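# Put the alphabet block in the child's toy box

## Task

Place the alphabet block inside the daughter's toy box before she returns from preschool.

## Robot and tools

Robot: two UR7e arms, left_arm and right_arm, each with a Robotiq 140 mm two-finger gripper. The left gripper's fingers can fold at a hinge. Grip with the outer quarter of the pads, near the fingertips, for a firm squeeze. Nearer the palm, the fingers may wrap round a part, hold a narrow one loosely, or let go. A left fingertip pushed into a surface folds easily, which can hide the contact and spoil the next grip. The right gripper's fingers stay rigid.

Frames. The scene frame has its origin on the table top, midway between the arms: +z up, +x out over the table, +y toward left_arm. Left and right here do not mean image sides. left_arm's base sits at (-0.043, +0.455, 0) m and right_arm's at (-0.045, -0.498, 0) m, both turned only slightly. Each arm reports its end_effector_position (m), end_effector_quat_wxyz and velocities in its own base frame. Fixed cameras and the table use the scene frame. Movement offsets run along the axes of that arm's current Hand target. On the gripper, +z points along the fingers and the fingers open and close along y. end_effector_position is the point between the closed pads, and the fingertips extend about 33 mm past it (9 mm when fully open).

The 18-number row, used by execute_actions and move, covers both arms. Always send all 18 numbers, each in [-1, 1], in this order: left_arm dx, dy, dz, rx, ry, rz, then left gripper position, force_limit, speed, then the same nine for right_arm. dx..rz are an offset from that arm's Hand target as it stood when the action or move began. They are not absolute poses. 1.0 equals 0.6 m of travel or 180 degrees. rx, ry, rz together form one rotation vector. Each call starts again from the current Hand target, so repeating an offset moves the arm further. All six pose numbers at 0 asks an arm to hold or return to its Hand target. The gripper numbers are absolute commands. position: +1 is fully open (140 mm), about -0.8 brings the pads together, and -1 closes until blocked. force_limit and speed both start at +1. A 0 is a real command, so resend the previous values to leave a gripper unchanged. Slow close at force_limit -1 gives about 14 N, at 0 about 40 N, at +1 about 58 N. Faster closing squeezes harder. Finger speed is about 30 mm/s at -1 and 250 mm/s at +1.

Tools:
- execute_actions(actions, cameras): actions is a list of actions. Each action is up to 15 rows, one per 1/30 s step. A shorter action holds its last row for the rest. Every row in an action is an offset from that action's starting Hand target. Images come back only when actions is empty or cameras names them.
- move(target, speed, blend, stop_force, zero, blocking, cameras): drives each gripper in a straight line to its target. target is one 18-number row or a list of up to 15 rows, all offset from the same starting Hand targets. speed is the top path speed in m/s, 0.002 to 3.6, default 0.25, given once or per target. blend, in m, rounds corners in a list. stop_force, in N from 3 to 120, ends an arm's path when it meets that much push. Leave it out when lifting away from a contact, and do not use it while the gripper rotates. zero (default true) re-zeroes the force reading first. blocking=false returns after 0.5 s and cannot be combined with stop_force. Paths ignore obstacles. Do not route an arm near its own base. The result adds a move: line, for example done, off_target, moving, held or fault, plus limits such as paced or held.
- wait(seconds 0-10), stop(), zoom_image(camera, region [x0,y0,x1,y1] at most 504x504 px on the newest image), zero_wrist_force(arm), read_manual(section), finished_scene(scene=1).
Cameras, each 896x504: cam_head_left, cam_head_right, cam_high, cam_low, cam_left_wrist, cam_right_wrist.

Results. Hand target is the last commanded pose, after the controller clips it to within 32 degrees of the actual orientation. Later offsets count from it. The gripper may stop short of it, so send the remaining distance. object_status codes: 0 moving, 1 blocked while opening, 2 blocked while closing (a grip), 3 reached the command or the pads met. Check for 2 after closing. To grip harder, raise force_limit and change position slightly, e.g. -1 to -0.98. position_measured is in counts: 3 fully open, 75 about 100 mm, 139 about 60 mm, 200 about 20 mm, 230 pads together. Wrist force and torque are in the gripper's own axes and are zeroed at the scene start. The joint torque readings include the arm's own weight.

Cautions. Arms are stiff. Commanding even slightly past a firm contact can cause a fault. So can joint torque at the load limit (wrist joints 24.9 N m, others 133) or about 150 N on any part. A fault freezes that arm for 10 s. Motors that overheat from holding, stretching or straining brake the arm for 30-60 s. Never let the arms collide or press on each other, and never close one gripper on the other's fingers. Move slowly near contact and set parts down gently. Do not drop parts from height or release them while moving. Avoid hitting fixed things, and keep everything on the table. Then call finished_scene with the block resting inside the toy box.

Each tool is called by a JSON object that holds its "api" and its "payload", one argument or row to a line.

## Session

{"api": "execute_actions", "payload": {
  "actions": []
}}

Scene clock: 0.00 s.
left_arm: end_effector_position=(+0.8182, +0.0183, +0.3955) position_measured=3 object_status=3 end_effector_quat_wxyz=(+0.119, +0.682, -0.017, +0.722) | right_arm: end_effector_position=(+0.9577, +0.2951, +0.3781) position_measured=3 object_status=3 end_effector_quat_wxyz=(-0.437, +0.631, +0.125, +0.629)
Joint positions: left_arm=[-0.112 -1.049 1.762 -3.925 -1.647 2.998] | right_arm=[-0.079 -0.428 0.713 -3.697 -0.707 3.759]
Joint velocities: within noise
Joint torques (N m): no reading
Wrist force (N): no reading
Wrist torque (N m): no reading
Wrist force, peak (N): no reading
Hand target: left_arm +0.8182, +0.0183, +0.3955; +0.119, +0.682, -0.017, +0.722 | right_arm +0.9577, +0.2951, +0.3781; -0.437, +0.631, +0.125, +0.629
Tool commands: left_gripper/position=+1.0 left_gripper/force_limit=+1.0 left_gripper/speed=+1.0 right_gripper/position=+1.0 right_gripper/force_limit=+1.0 right_gripper/speed=+1.0

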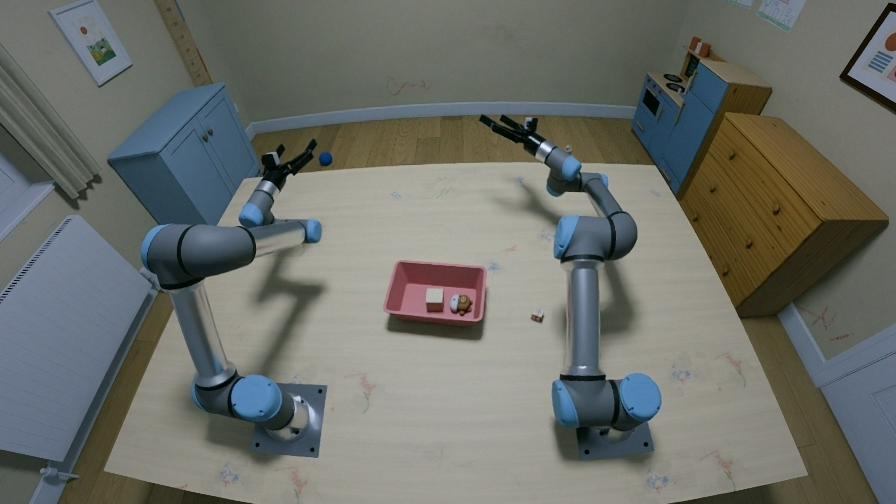

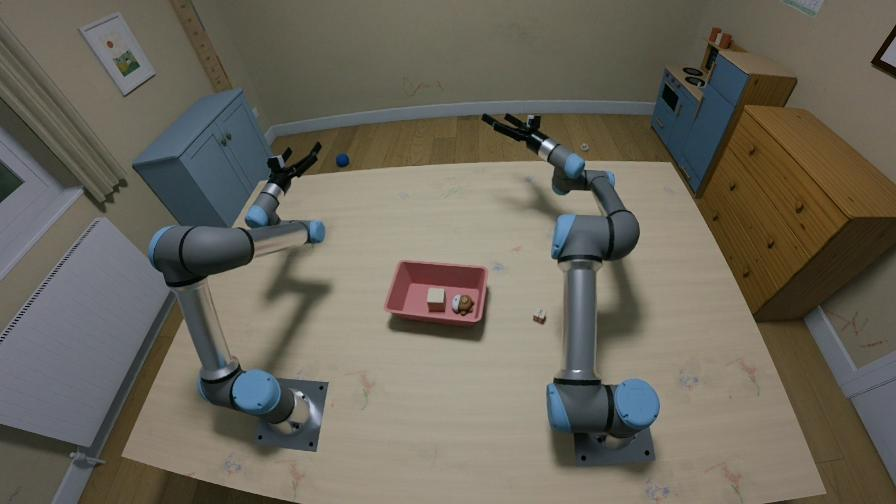

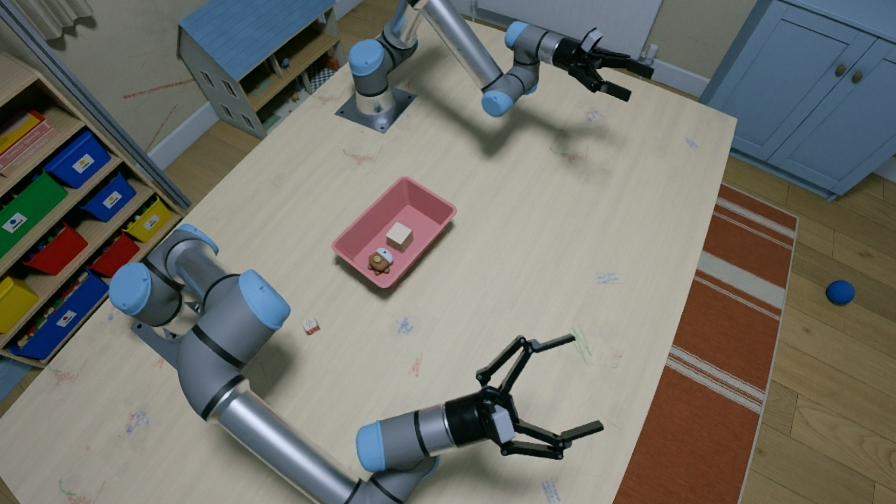

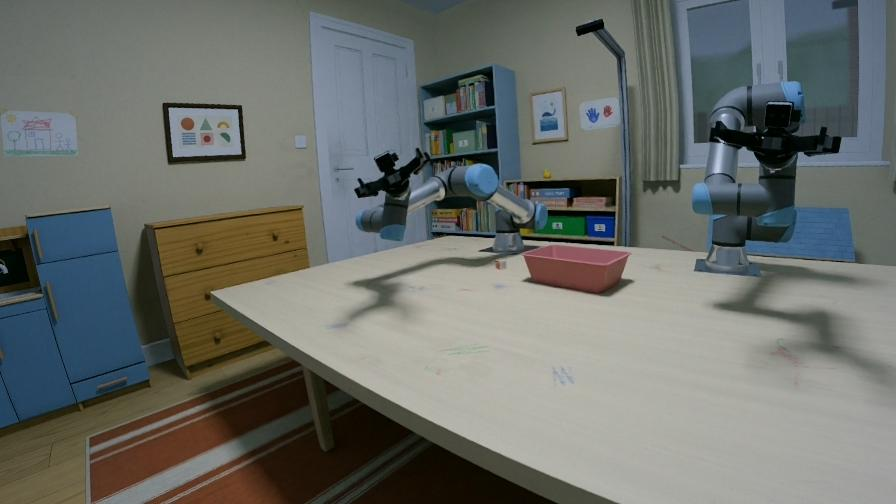

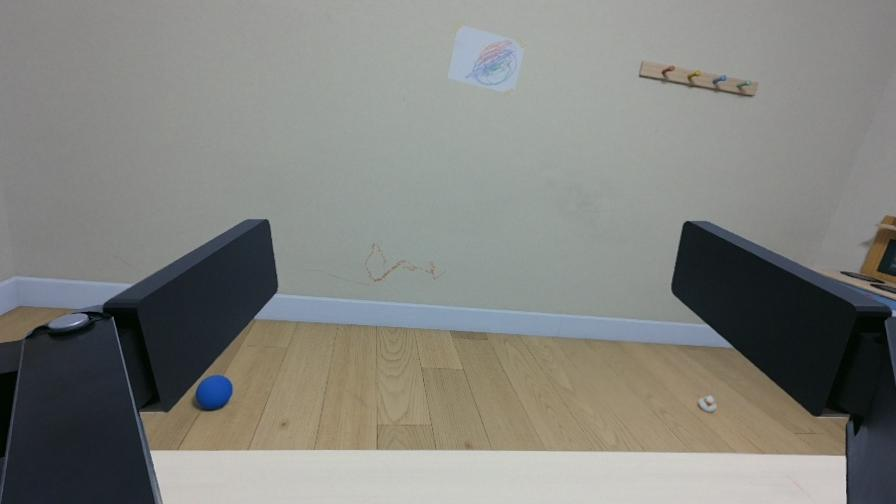

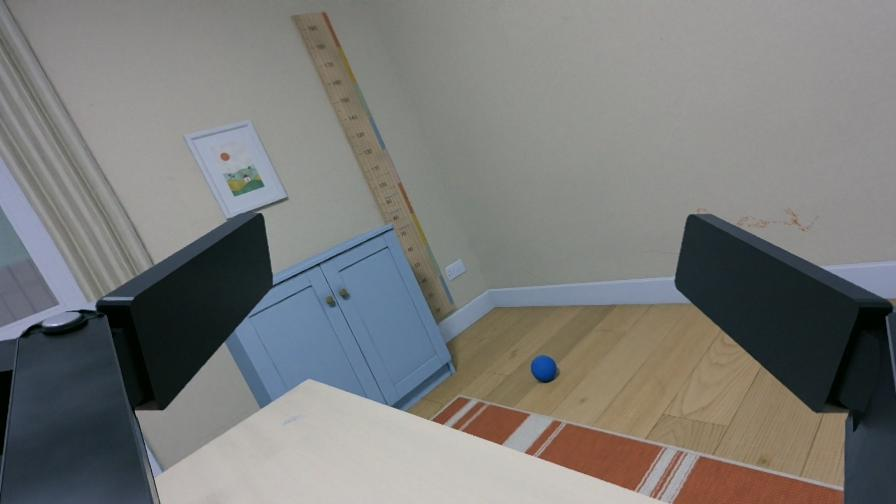

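{"api": "zoom_image", "payload": {
  "camera": "cam_high",
  "region": [280, 160, 480, 350]
}}

{"api": "zoom_image", "payload": {
  "camera": "cam_head_right",
  "region": [380, 250, 580, 350]
}}

{"api": "zoom_image", "payload": {
  "camera": "cam_low",
  "region": [480, 230, 640, 310]
}}

Scaled by 2.520.

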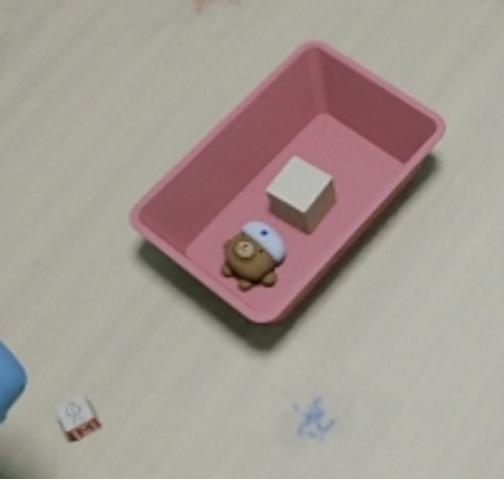

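Scaled by 2.520.

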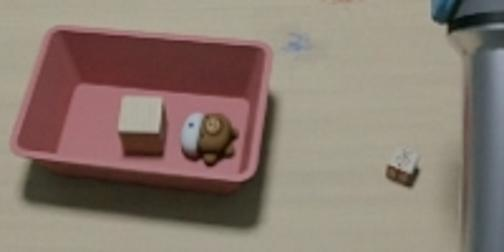

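Scaled by 3.150.

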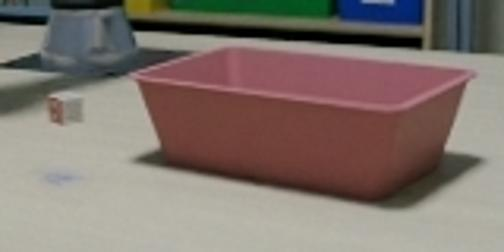

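{"api": "move", "payload": {
  "target": [0,0,0,0,0,0,1,1,1,-0.272,-0.5587,-0.797,-0.3185,-0.4586,0.0912,1,1,1],
  "speed": 0.4,
  "cameras": ["cam_right_wrist","cam_head_right","cam_high"]
}}

Scene clock: 22.03 s.
left_arm: end_effector_position=(+0.8182, +0.0183, +0.3955) position_measured=3 object_status=3 end_effector_quat_wxyz=(+0.119, +0.682, -0.017, +0.722) | right_arm: end_effector_position=(+0.3645, +0.2173, +0.2800) position_measured=3 object_status=3 end_effector_quat_wxyz=(+0.000, +1.000, +0.000, +0.000)
Joint positions: left_arm=[-0.112 -1.049 1.762 -3.925 -1.647 2.998] | right_arm=[0.219 -1.781 1.748 -1.538 -1.571 3.36]
Joint torques (N m): left_arm=[-0.43 -44.29 -19.63 -2.2 -0.27 0.02] | right_arm=[-12.66 -9.42 -19.94 -1.37 1.38 -0.02]
Wrist force (N): left_arm=[-0.2 0.3 -0.3] | right_arm=[0.1 -2.3 4.1]
Wrist torque (N m): left_arm=[0.07 0.04 0.00] | right_arm=[-0.52 -0.48 -0.10]
Wrist force, peak (N): left_arm=[-0.2 0.5 -0.4] | right_arm=[-1.9 -2.6 4.5]
Hand target: left_arm +0.8182, +0.0183, +0.3955; +0.119, +0.682, -0.017, +0.722 | right_arm +0.3644, +0.2172, +0.2799; +0.000, +1.000, +0.000, +0.000
Off the commanded pose: left_arm 0.000 m, 0 deg | right_arm 0.000 m, 0 deg.
move: done
Images, in order (width x height): cam_head_right 896x504, cam_high 896x504, cam_right_wrist 896x504.

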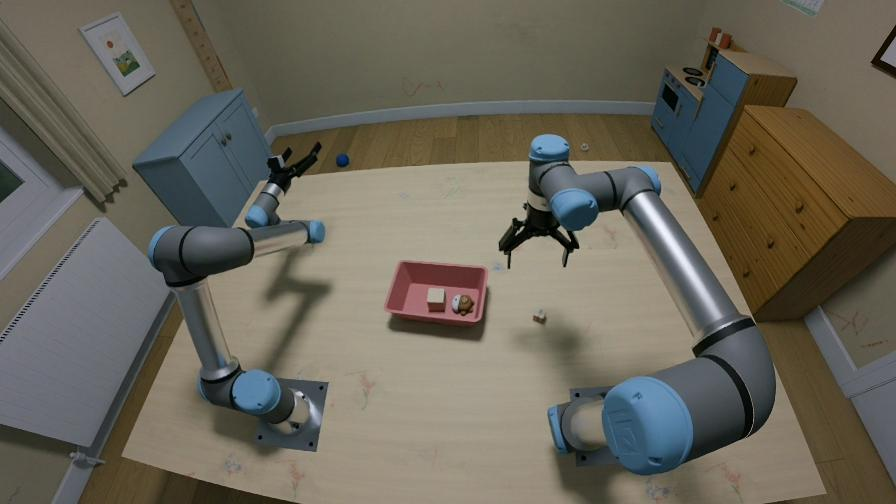

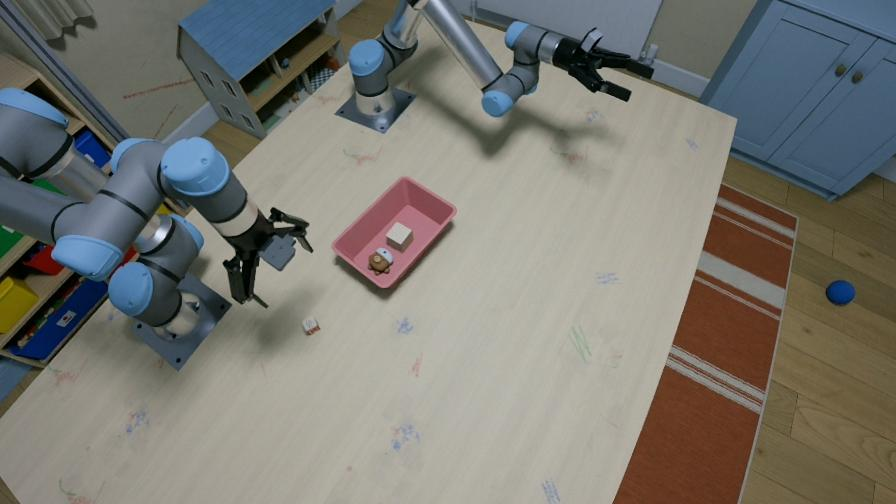

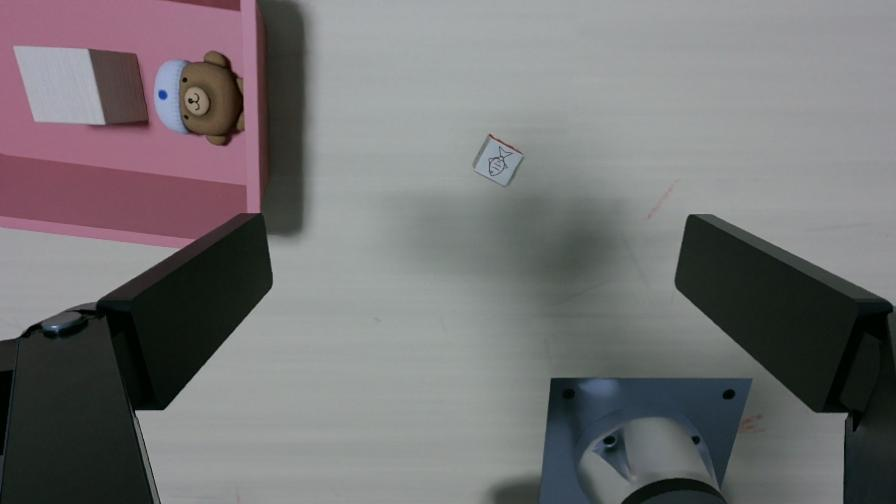

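{"api": "zoom_image", "payload": {
  "camera": "cam_right_wrist",
  "region": [440, 110, 560, 210]
}}

{"api": "zoom_image", "payload": {
  "camera": "cam_head_right",
  "region": [500, 290, 580, 340]
}}

Scaled by 4.200.

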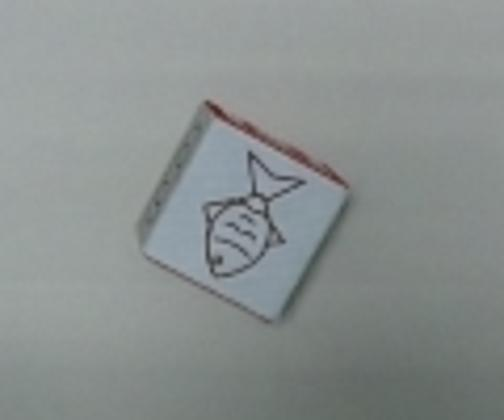

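Scaled by 6.300.

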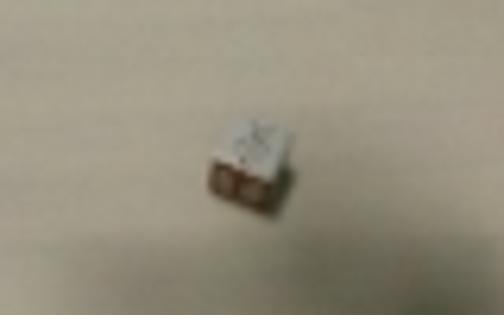

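{"api": "move", "payload": {
  "target": [0,0,0,0,0,0,1,1,1,-0.008,0.058,0.2667,0,0,0.149,0.1,-0.3,0],
  "speed": 0.3,
  "cameras": ["cam_right_wrist"]
}}

Scene clock: 35.00 s.
left_arm: end_effector_position=(+0.8182, +0.0183, +0.3955) position_measured=3 object_status=3 end_effector_quat_wxyz=(+0.119, +0.682, -0.017, +0.722) | right_arm: end_effector_position=(+0.3595, +0.1823, +0.1199) position_measured=117 object_status=3 end_effector_quat_wxyz=(+0.000, +0.973, -0.232, +0.000)
Joint positions: left_arm=[-0.112 -1.049 1.762 -3.925 -1.647 2.998] | right_arm=[0.133 -1.765 2.153 -1.958 -1.571 3.743]
Joint torques (N m): left_arm=[-1.36 -43.07 -20.19 -2.19 -0.28 -0.15] | right_arm=[15.76 -22.65 -21.95 -3.91 -1.99 1.39]
Wrist force (N): left_arm=[-0.1 0.1 -0.2] | right_arm=[0.3 -2.5 4.2]
Wrist torque (N m): left_arm=[0.03 0.02 0.01] | right_arm=[-0.58 -0.51 -0.11]
Wrist force, peak (N): left_arm=[-0.4 0.0 -0.4] | right_arm=[0.3 -2.0 6.2]
Hand target: left_arm +0.8182, +0.0183, +0.3955; +0.119, +0.682, -0.017, +0.722 | right_arm +0.3595, +0.1823, +0.1199; +0.000, +0.973, -0.232, +0.000
Off the commanded pose: left_arm 0.000 m, 0 deg | right_arm 0.000 m, 0 deg.
move: done
Images, in order (width x height): cam_right_wrist 896x504.

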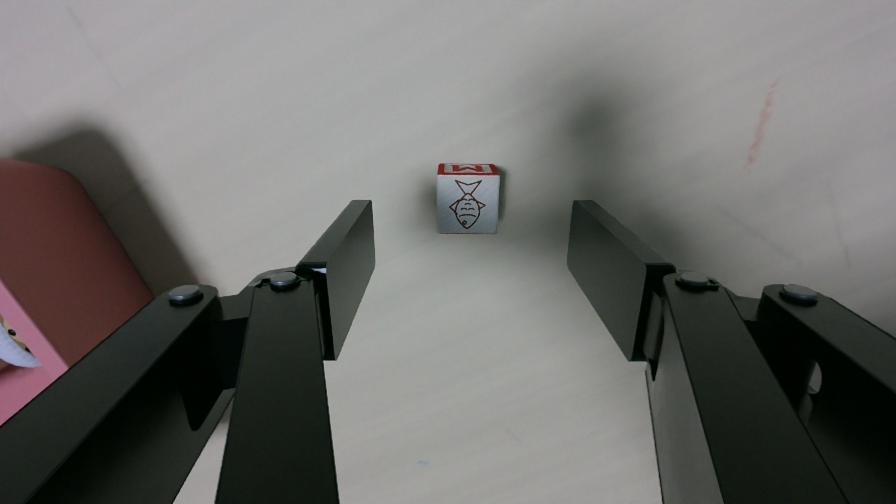

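{"api": "move", "payload": {
  "target": [0,0,0,0,0,0,1,1,1,-0.004,0,0.13,0,0,0,0.1,-0.3,0],
  "speed": 0.12,
  "stop_force": 12,
  "cameras": ["cam_right_wrist"]
}}

{"api": "execute_actions", "payload": {
  "actions": [
    [[0,0,0,0,0,0,1,1,1,0,0,0,0,0,0,-1,-0.3,-1]],
    [[0,0,0,0,0,0,1,1,1,0,0,0,0,0,0,-1,-0.3,-1]],
    [[0,0,0,0,0,0,1,1,1,0,0,0,0,0,0,-1,-0.3,-1]],
    [[0,0,0,0,0,0,1,1,1,0,0,0,0,0,0,-1,-0.3,-1]]
  ],
  "cameras": ["cam_right_wrist","cam_head_right"]
}}

Scene clock: 41.73 s.
left_arm: end_effector_position=(+0.8182, +0.0183, +0.3955) position_measured=3 object_status=3 end_effector_quat_wxyz=(+0.119, +0.682, -0.017, +0.722) | right_arm: end_effector_position=(+0.3573, +0.1834, +0.0419) position_measured=117 object_status=3 end_effector_quat_wxyz=(+0.000, +0.973, -0.232, +0.000)
Joint positions: left_arm=[-0.112 -1.049 1.762 -3.925 -1.647 2.998] | right_arm=[0.136 -1.656 2.292 -2.206 -1.571 3.747]
Joint torques (N m): left_arm=[-0.55 -44.95 -20.41 -1.91 -0.33 -0.07] | right_arm=[8.88 -17.66 -21.55 -5.35 -0.53 0.16]
Wrist force (N): left_arm=[-0.2 0.1 0.2] | right_arm=[0.0 -2.7 4.2]
Wrist torque (N m): left_arm=[0.02 0.05 0.00] | right_arm=[-0.62 -0.44 -0.22]
Wrist force, peak (N): left_arm=[-0.4 0.5 0.2] | right_arm=[-0.1 -2.5 6.0]
Hand target: left_arm +0.8182, +0.0183, +0.3955; +0.119, +0.682, -0.017, +0.722 | right_arm +0.3573, +0.1834, +0.0419; +0.000, +0.973, -0.232, +0.000
Off the commanded pose: left_arm 0.000 m, 0 deg | right_arm 0.000 m, 0 deg.
move: done
Images, in order (width x height): cam_right_wrist 896x504.

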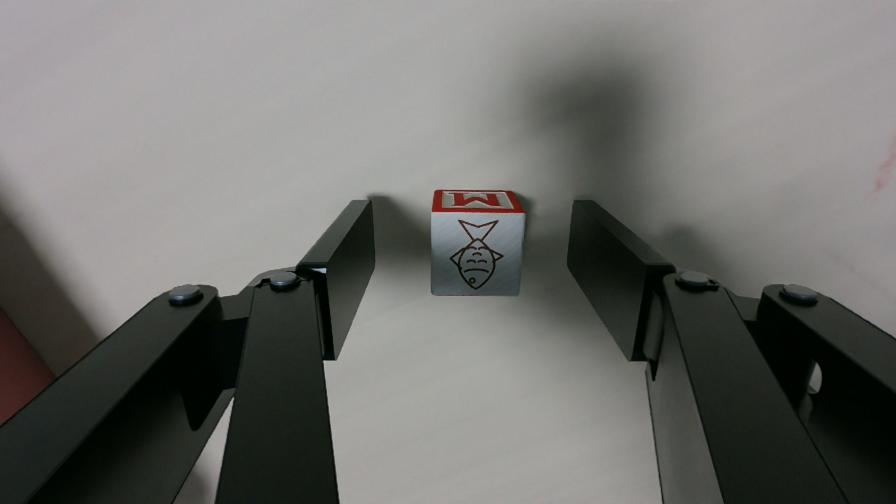

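Scene clock: 43.93 s.
left_arm: end_effector_position=(+0.8182, +0.0183, +0.3955) position_measured=3 object_status=3 end_effector_quat_wxyz=(+0.119, +0.682, -0.017, +0.722) | right_arm: end_effector_position=(+0.3573, +0.1834, +0.0419) position_measured=183 object_status=2 end_effector_quat_wxyz=(+0.000, +0.973, -0.232, +0.000)
Joint positions: left_arm=[-0.112 -1.049 1.762 -3.925 -1.647 2.998] | right_arm=[0.136 -1.656 2.292 -2.206 -1.571 3.747]
Joint torques (N m): left_arm=[0.83 -44.3 -20.68 -1.95 -0.34 0.04] | right_arm=[-5.19 -11.59 -20.36 -4.01 0.12 -1.45]
Wrist force (N): left_arm=[0.1 0.1 -0.3] | right_arm=[-2.0 -1.1 -4.6]
Wrist torque (N m): left_arm=[0.03 -0.02 0.00] | right_arm=[-0.58 -0.40 -0.23]
Wrist force, peak (N): left_arm=[-0.5 0.2 0.3] | right_arm=[-1.8 -1.2 -4.9]
Hand target: left_arm +0.8182, +0.0183, +0.3955; +0.119, +0.682, -0.017, +0.722 | right_arm +0.3573, +0.1834, +0.0419; +0.000, +0.973, -0.232, +0.000
Off the commanded pose: left_arm 0.000 m, 0 deg | right_arm 0.000 m, 0 deg.
Images, in order (width x height): cam_head_right 896x504, cam_right_wrist 896x504.

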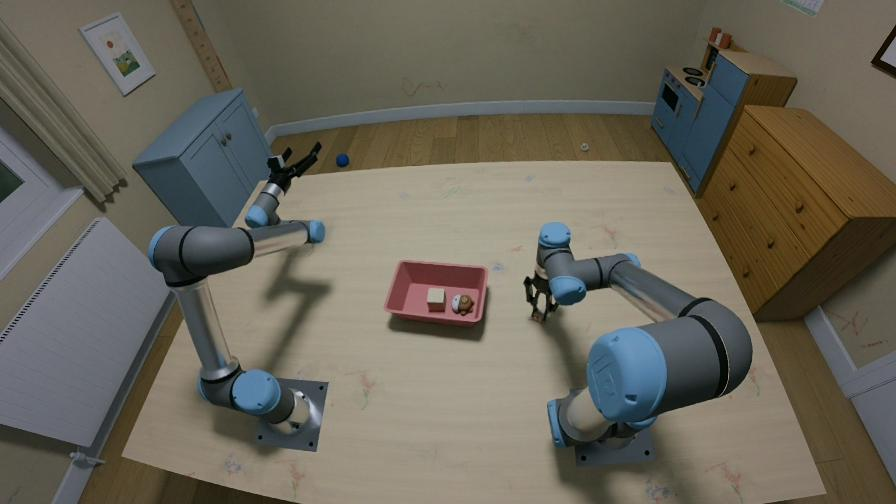

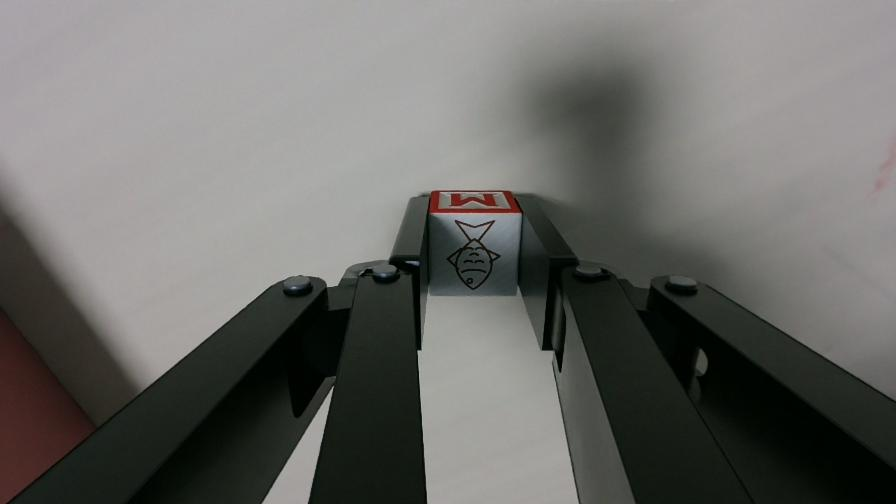

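{"api": "move", "payload": {
  "target": [
    [0,0,0,0,0,0,1,1,1,0,0,-0.22,0,0,0,-1,-0.3,-1],
    [0,0,0,0,0,0,1,1,1,-0.1743,-0.5042,-0.38,0,0,0.351,-1,-0.3,-1]
  ],
  "speed": 0.25,
  "blend": 0.04,
  "cameras": ["cam_right_wrist","cam_head_right","cam_high","cam_low"]
}}

Scene clock: 58.50 s.
left_arm: end_effector_position=(+0.8182, +0.0183, +0.3955) position_measured=3 object_status=3 end_effector_quat_wxyz=(+0.119, +0.682, -0.017, +0.722) | right_arm: end_effector_position=(+0.4007, +0.5007, +0.2696) position_measured=183 object_status=2 end_effector_quat_wxyz=(+0.000, +0.707, -0.707, +0.000)
Joint positions: left_arm=[-0.112 -1.049 1.762 -3.925 -1.647 2.998] | right_arm=[0.687 -1.245 1.205 -1.53 -1.571 5.399]
Joint torques (N m): left_arm=[0.93 -43.49 -21.53 -2.27 -0.41 -0.03] | right_arm=[-12.87 -41.9 -30.28 -5.26 0.32 1.6]
Wrist force (N): left_arm=[0.0 0.0 -0.3] | right_arm=[-0.2 -2.6 4.3]
Wrist torque (N m): left_arm=[0.01 0.00 0.01] | right_arm=[-0.60 -0.43 -0.09]
Wrist force, peak (N): left_arm=[-0.4 0.2 -0.5] | right_arm=[-0.2 -2.3 7.5]
Hand target: left_arm +0.8182, +0.0183, +0.3955; +0.119, +0.682, -0.017, +0.722 | right_arm +0.4008, +0.5007, +0.2697; +0.000, +0.707, -0.707, +0.000
Off the commanded pose: left_arm 0.000 m, 0 deg | right_arm 0.000 m, 0 deg.
move: done
Images, in order (width x height): cam_head_right 896x504, cam_high 896x504, cam_low 896x504, cam_right_wrist 896x504.

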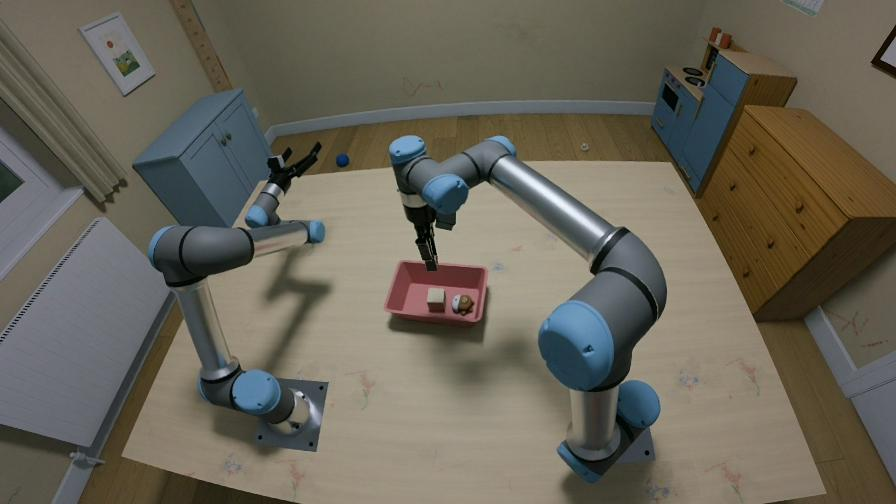

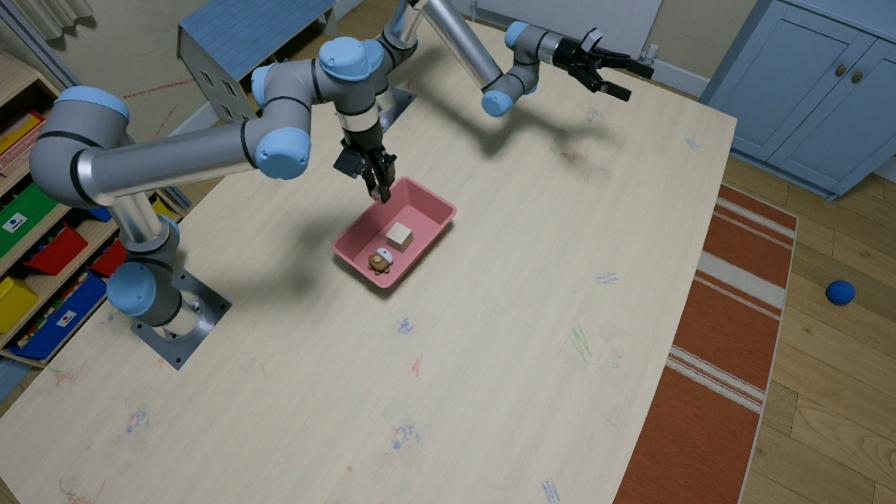

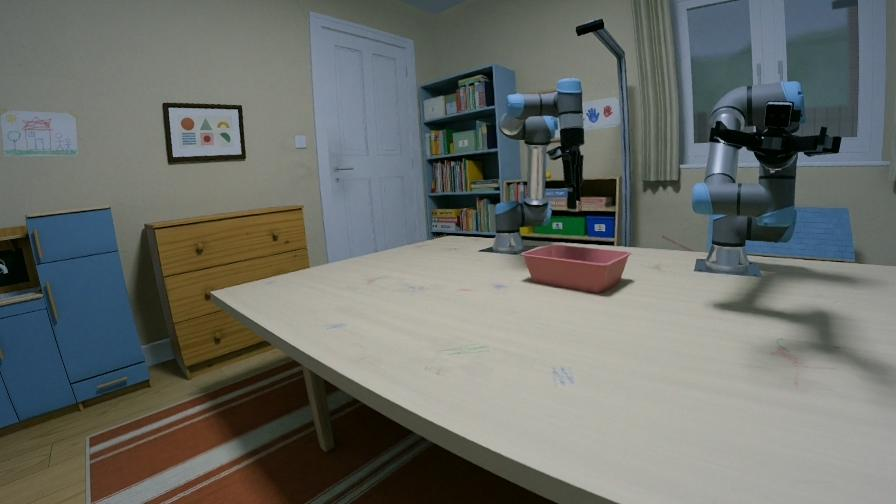

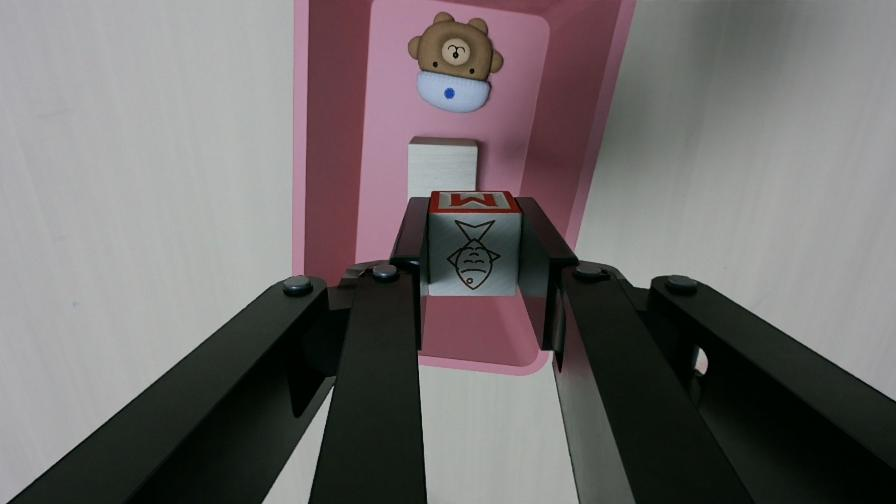

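{"api": "move", "payload": {
  "target": [
    [0,0,0,0,0,0,1,1,1,-0.1655,-0.0155,0.2,0,0,0,-1,-0.3,-1],
    [0,0,0,0,0,0,1,1,1,-0.1655,-0.0155,0.333,0,0,0,-1,-0.3,-1]
  ],
  "speed": [0.2,0.1],
  "blend": [0.02,0],
  "cameras": ["cam_right_wrist","cam_high"]
}}

Scene clock: 69.97 s.
left_arm: end_effector_position=(+0.8182, +0.0183, +0.3955) position_measured=3 object_status=3 end_effector_quat_wxyz=(+0.119, +0.682, -0.017, +0.722) | right_arm: end_effector_position=(+0.4100, +0.5998, +0.0697) position_measured=183 object_status=2 end_effector_quat_wxyz=(+0.000, +0.707, -0.707, +0.000)
Joint positions: left_arm=[-0.112 -1.049 1.762 -3.925 -1.647 2.998] | right_arm=[0.787 -0.958 1.293 -1.905 -1.571 5.5]
Joint torques (N m): left_arm=[0.21 -45.2 -20.15 -1.46 -0.8 -0.17] | right_arm=[-13.01 -61.06 -30.95 -1.31 -1.39 -1.62]
Wrist force (N): left_arm=[0.0 -0.1 0.0] | right_arm=[0.2 -2.6 4.4]
Wrist torque (N m): left_arm=[-0.01 -0.01 0.00] | right_arm=[-0.56 -0.53 -0.15]
Wrist force, peak (N): left_arm=[-0.5 0.4 0.0] | right_arm=[0.3 -2.8 6.1]
Hand target: left_arm +0.8182, +0.0183, +0.3955; +0.119, +0.682, -0.017, +0.722 | right_arm +0.4100, +0.5998, +0.0698; +0.000, +0.707, -0.707, +0.000
Off the commanded pose: left_arm 0.000 m, 0 deg | right_arm 0.000 m, 0 deg.
move: done
Images, in order (width x height): cam_high 896x504, cam_right_wrist 896x504.

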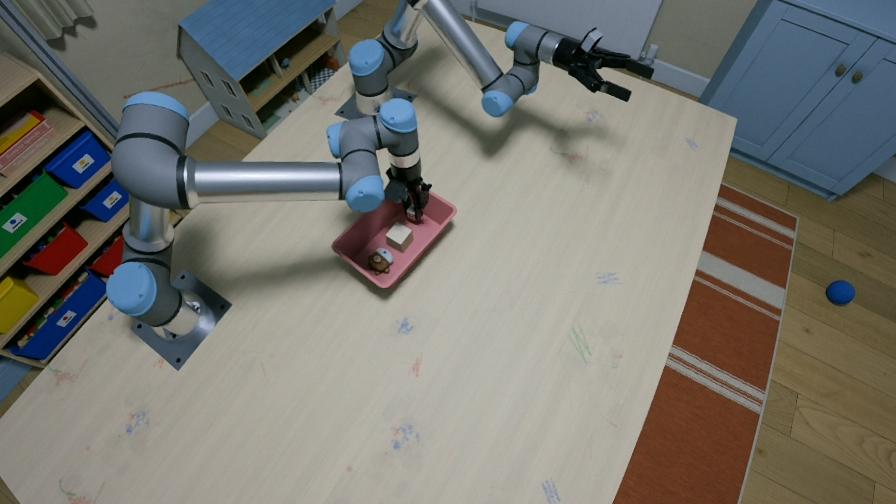

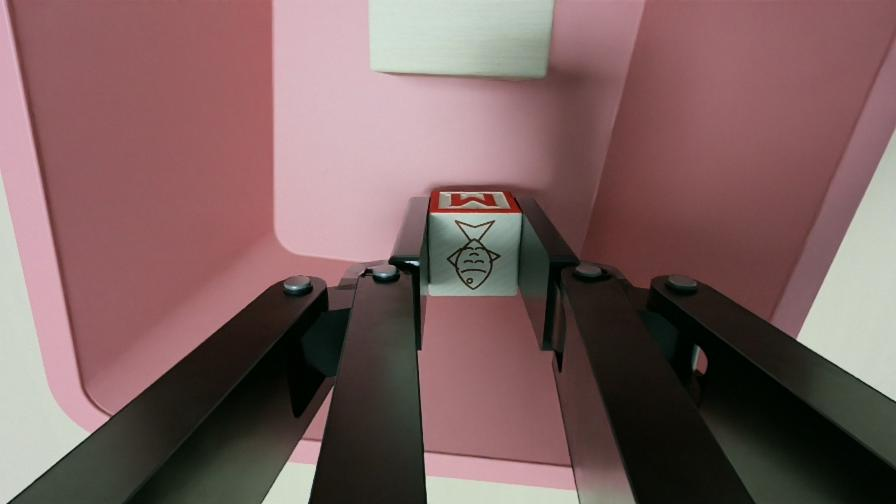

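{"api": "move", "payload": {
  "target": [
    [0,0,0,0,0,0,1,1,1,0.03,0,0.02,0,0,0,-1,-0.3,-1],
    [0,0,0,0,0,0,1,1,1,0.03,0,0.06,0,0,0,-1,-0.3,-1]
  ],
  "speed": [0.06,0.015],
  "stop_force": 5,
  "cameras": ["cam_right_wrist"]
}}

Scene clock: 76.03 s.
left_arm: end_effector_position=(+0.8182, +0.0183, +0.3955) position_measured=3 object_status=3 end_effector_quat_wxyz=(+0.119, +0.682, -0.017, +0.722) | right_arm: end_effector_position=(+0.4100, +0.5818, +0.0453) position_measured=183 object_status=2 end_effector_quat_wxyz=(+0.000, +0.707, -0.707, +0.000)
Joint positions: left_arm=[-0.112 -1.049 1.762 -3.925 -1.647 2.998] | right_arm=[0.769 -0.97 1.381 -1.981 -1.571 5.482]
Joint torques (N m): left_arm=[-0.81 -44.32 -20.66 -2.06 -0.66 0.14] | right_arm=[12.21 -58.97 -31.09 -1.05 -1.23 1.55]
Wrist force (N): left_arm=[0.1 0.0 0.2] | right_arm=[-1.0 -3.2 2.4]
Wrist torque (N m): left_arm=[0.01 -0.03 0.00] | right_arm=[-0.57 -0.50 -0.13]
Wrist force, peak (N): left_arm=[-0.5 0.6 -0.2] | right_arm=[6.0 0.0 -17.1]
Hand target: left_arm +0.8182, +0.0183, +0.3955; +0.119, +0.682, -0.017, +0.722 | right_arm +0.4100, +0.5818, +0.0453; +0.000, +0.707, -0.707, +0.000 (not the last commanded pose)
Off the commanded pose: left_arm 0.000 m, 0 deg | right_arm 0.012 m, 0 deg.
move: contact (right_arm); path passed 1 of 2 targets
Images, in order (width x height): cam_right_wrist 896x504.

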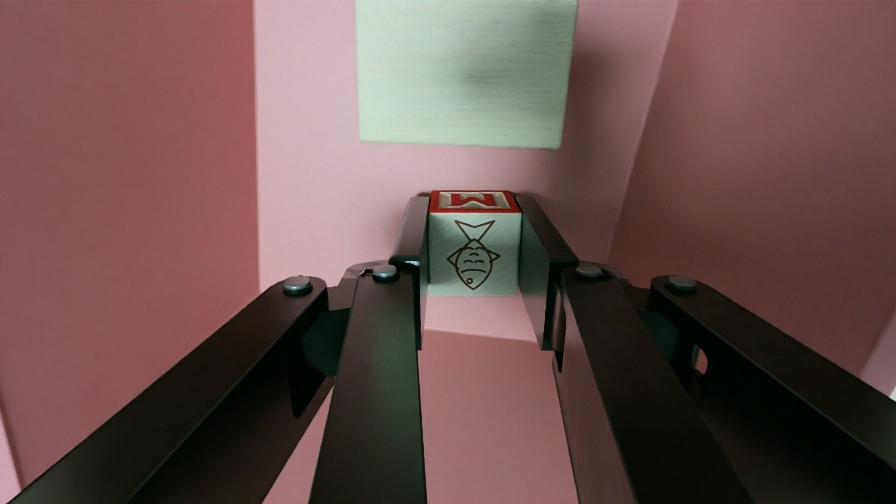

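{"api": "execute_actions", "payload": {
  "actions": [
    [[0,0,0,0,0,0,1,1,1,0,0,0,0,0,0,-0.2,-0.3,-1]],
    [[0,0,0,0,0,0,1,1,1,0,0,0,0,0,0,-0.2,-0.3,-1]]
  ],
  "cameras": ["cam_right_wrist"]
}}

{"api": "move", "payload": {
  "target": [
    [0,0,0,0,0,0,1,1,1,0,0,-0.06,0,0,0,-0.2,-0.3,-1],
    [0,0,0,0,0,0,1,1,1,0,0,-0.3,0,0,0,-0.2,-0.3,-1]
  ],
  "speed": [0.06,0.2],
  "blend": [0.01,0],
  "cameras": ["cam_right_wrist","cam_high"]
}}

Scene clock: 80.00 s.
left_arm: end_effector_position=(+0.8182, +0.0183, +0.3955) position_measured=3 object_status=3 end_effector_quat_wxyz=(+0.119, +0.682, -0.017, +0.722) | right_arm: end_effector_position=(+0.4100, +0.5818, +0.0453) position_measured=154 object_status=3 end_effector_quat_wxyz=(+0.000, +0.707, -0.707, +0.000)
Joint positions: left_arm=[-0.112 -1.049 1.762 -3.925 -1.647 2.998] | right_arm=[0.769 -0.97 1.381 -1.981 -1.571 5.482]
Joint torques (N m): left_arm=[0.63 -45.32 -21.84 -2.31 -0.72 0.06] | right_arm=[-0.28 -58.79 -31.96 -4.45 -1.23 0.79]
Wrist force (N): left_arm=[-0.1 0.1 0.1] | right_arm=[0.3 -2.8 4.4]
Wrist torque (N m): left_arm=[0.02 0.03 0.00] | right_arm=[-0.62 -0.53 -0.14]
Wrist force, peak (N): left_arm=[-0.2 0.2 -0.6] | right_arm=[0.3 -2.7 4.5]
Hand target: left_arm +0.8182, +0.0183, +0.3955; +0.119, +0.682, -0.017, +0.722 | right_arm +0.4100, +0.5818, +0.0453; +0.000, +0.707, -0.707, +0.000
Off the commanded pose: left_arm 0.000 m, 0 deg | right_arm 0.000 m, 0 deg.
Images, in order (width x height): cam_right_wrist 896x504.

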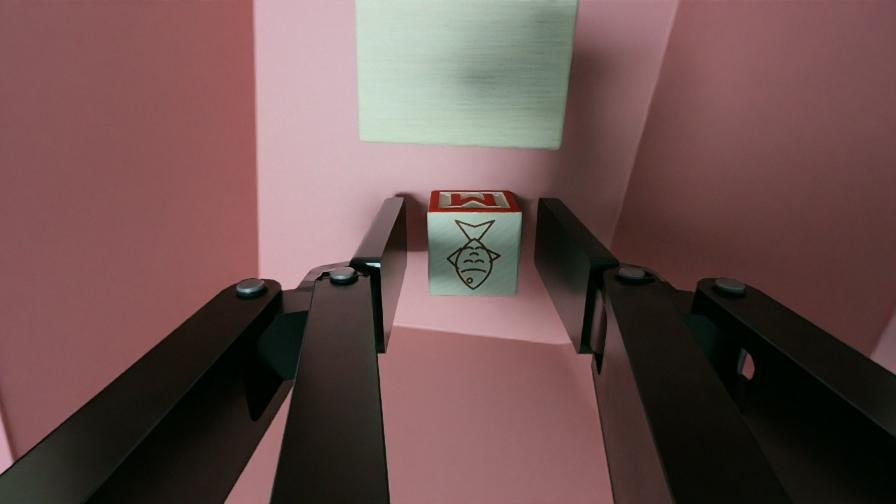

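Scene clock: 81.80 s.
left_arm: end_effector_position=(+0.8182, +0.0183, +0.3955) position_measured=3 object_status=3 end_effector_quat_wxyz=(+0.119, +0.682, -0.017, +0.722) | right_arm: end_effector_position=(+0.4101, +0.5819, +0.2252) position_measured=154 object_status=3 end_effector_quat_wxyz=(+0.000, +0.707, -0.707, +0.000)
Joint positions: left_arm=[-0.112 -1.049 1.762 -3.925 -1.647 2.998] | right_arm=[0.769 -1.06 1.052 -1.562 -1.571 5.482]
Joint torques (N m): left_arm=[0.32 -43.23 -20.87 -2.34 -0.76 0.03] | right_arm=[0.79 -57.06 -29.85 -2.96 -1.88 1.68]
Wrist force (N): left_arm=[0.2 0.0 0.0] | right_arm=[0.2 -2.6 4.3]
Wrist torque (N m): left_arm=[0.00 -0.05 0.01] | right_arm=[-0.58 -0.51 -0.14]
Wrist force, peak (N): left_arm=[-0.6 0.0 -0.3] | right_arm=[0.3 -2.6 6.1]
Hand target: left_arm +0.8182, +0.0183, +0.3955; +0.119, +0.682, -0.017, +0.722 | right_arm +0.4101, +0.5819, +0.2253; +0.000, +0.707, -0.707, +0.000
Off the commanded pose: left_arm 0.000 m, 0 deg | right_arm 0.000 m, 0 deg.
move: done
Images, in order (width x height): cam_high 896x504, cam_right_wrist 896x504.

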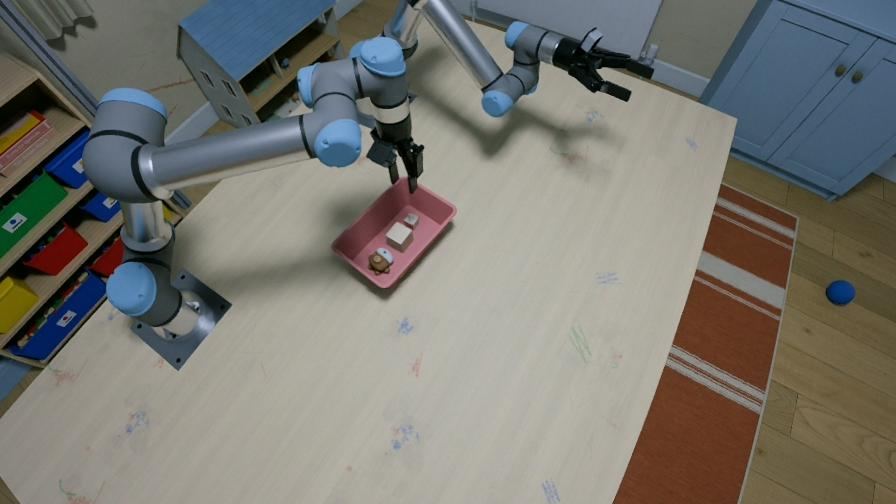

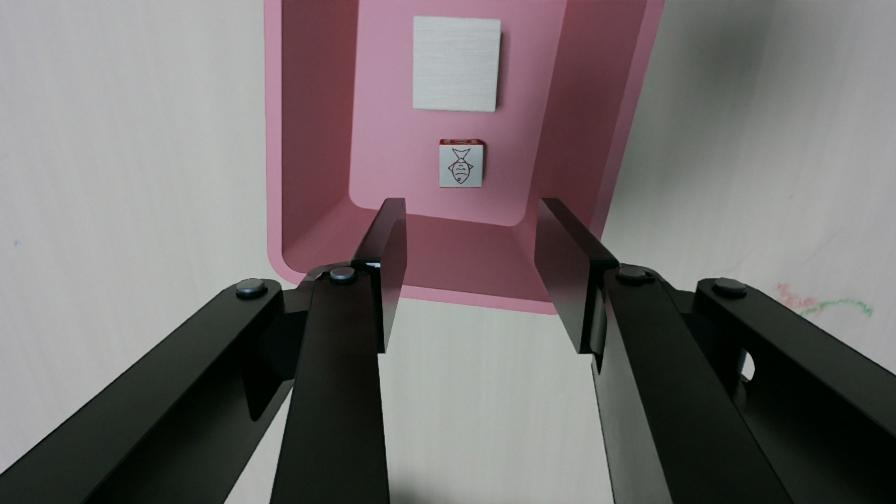

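{"api": "finished_scene", "payload": {

}}

The scene is finished: the task was done.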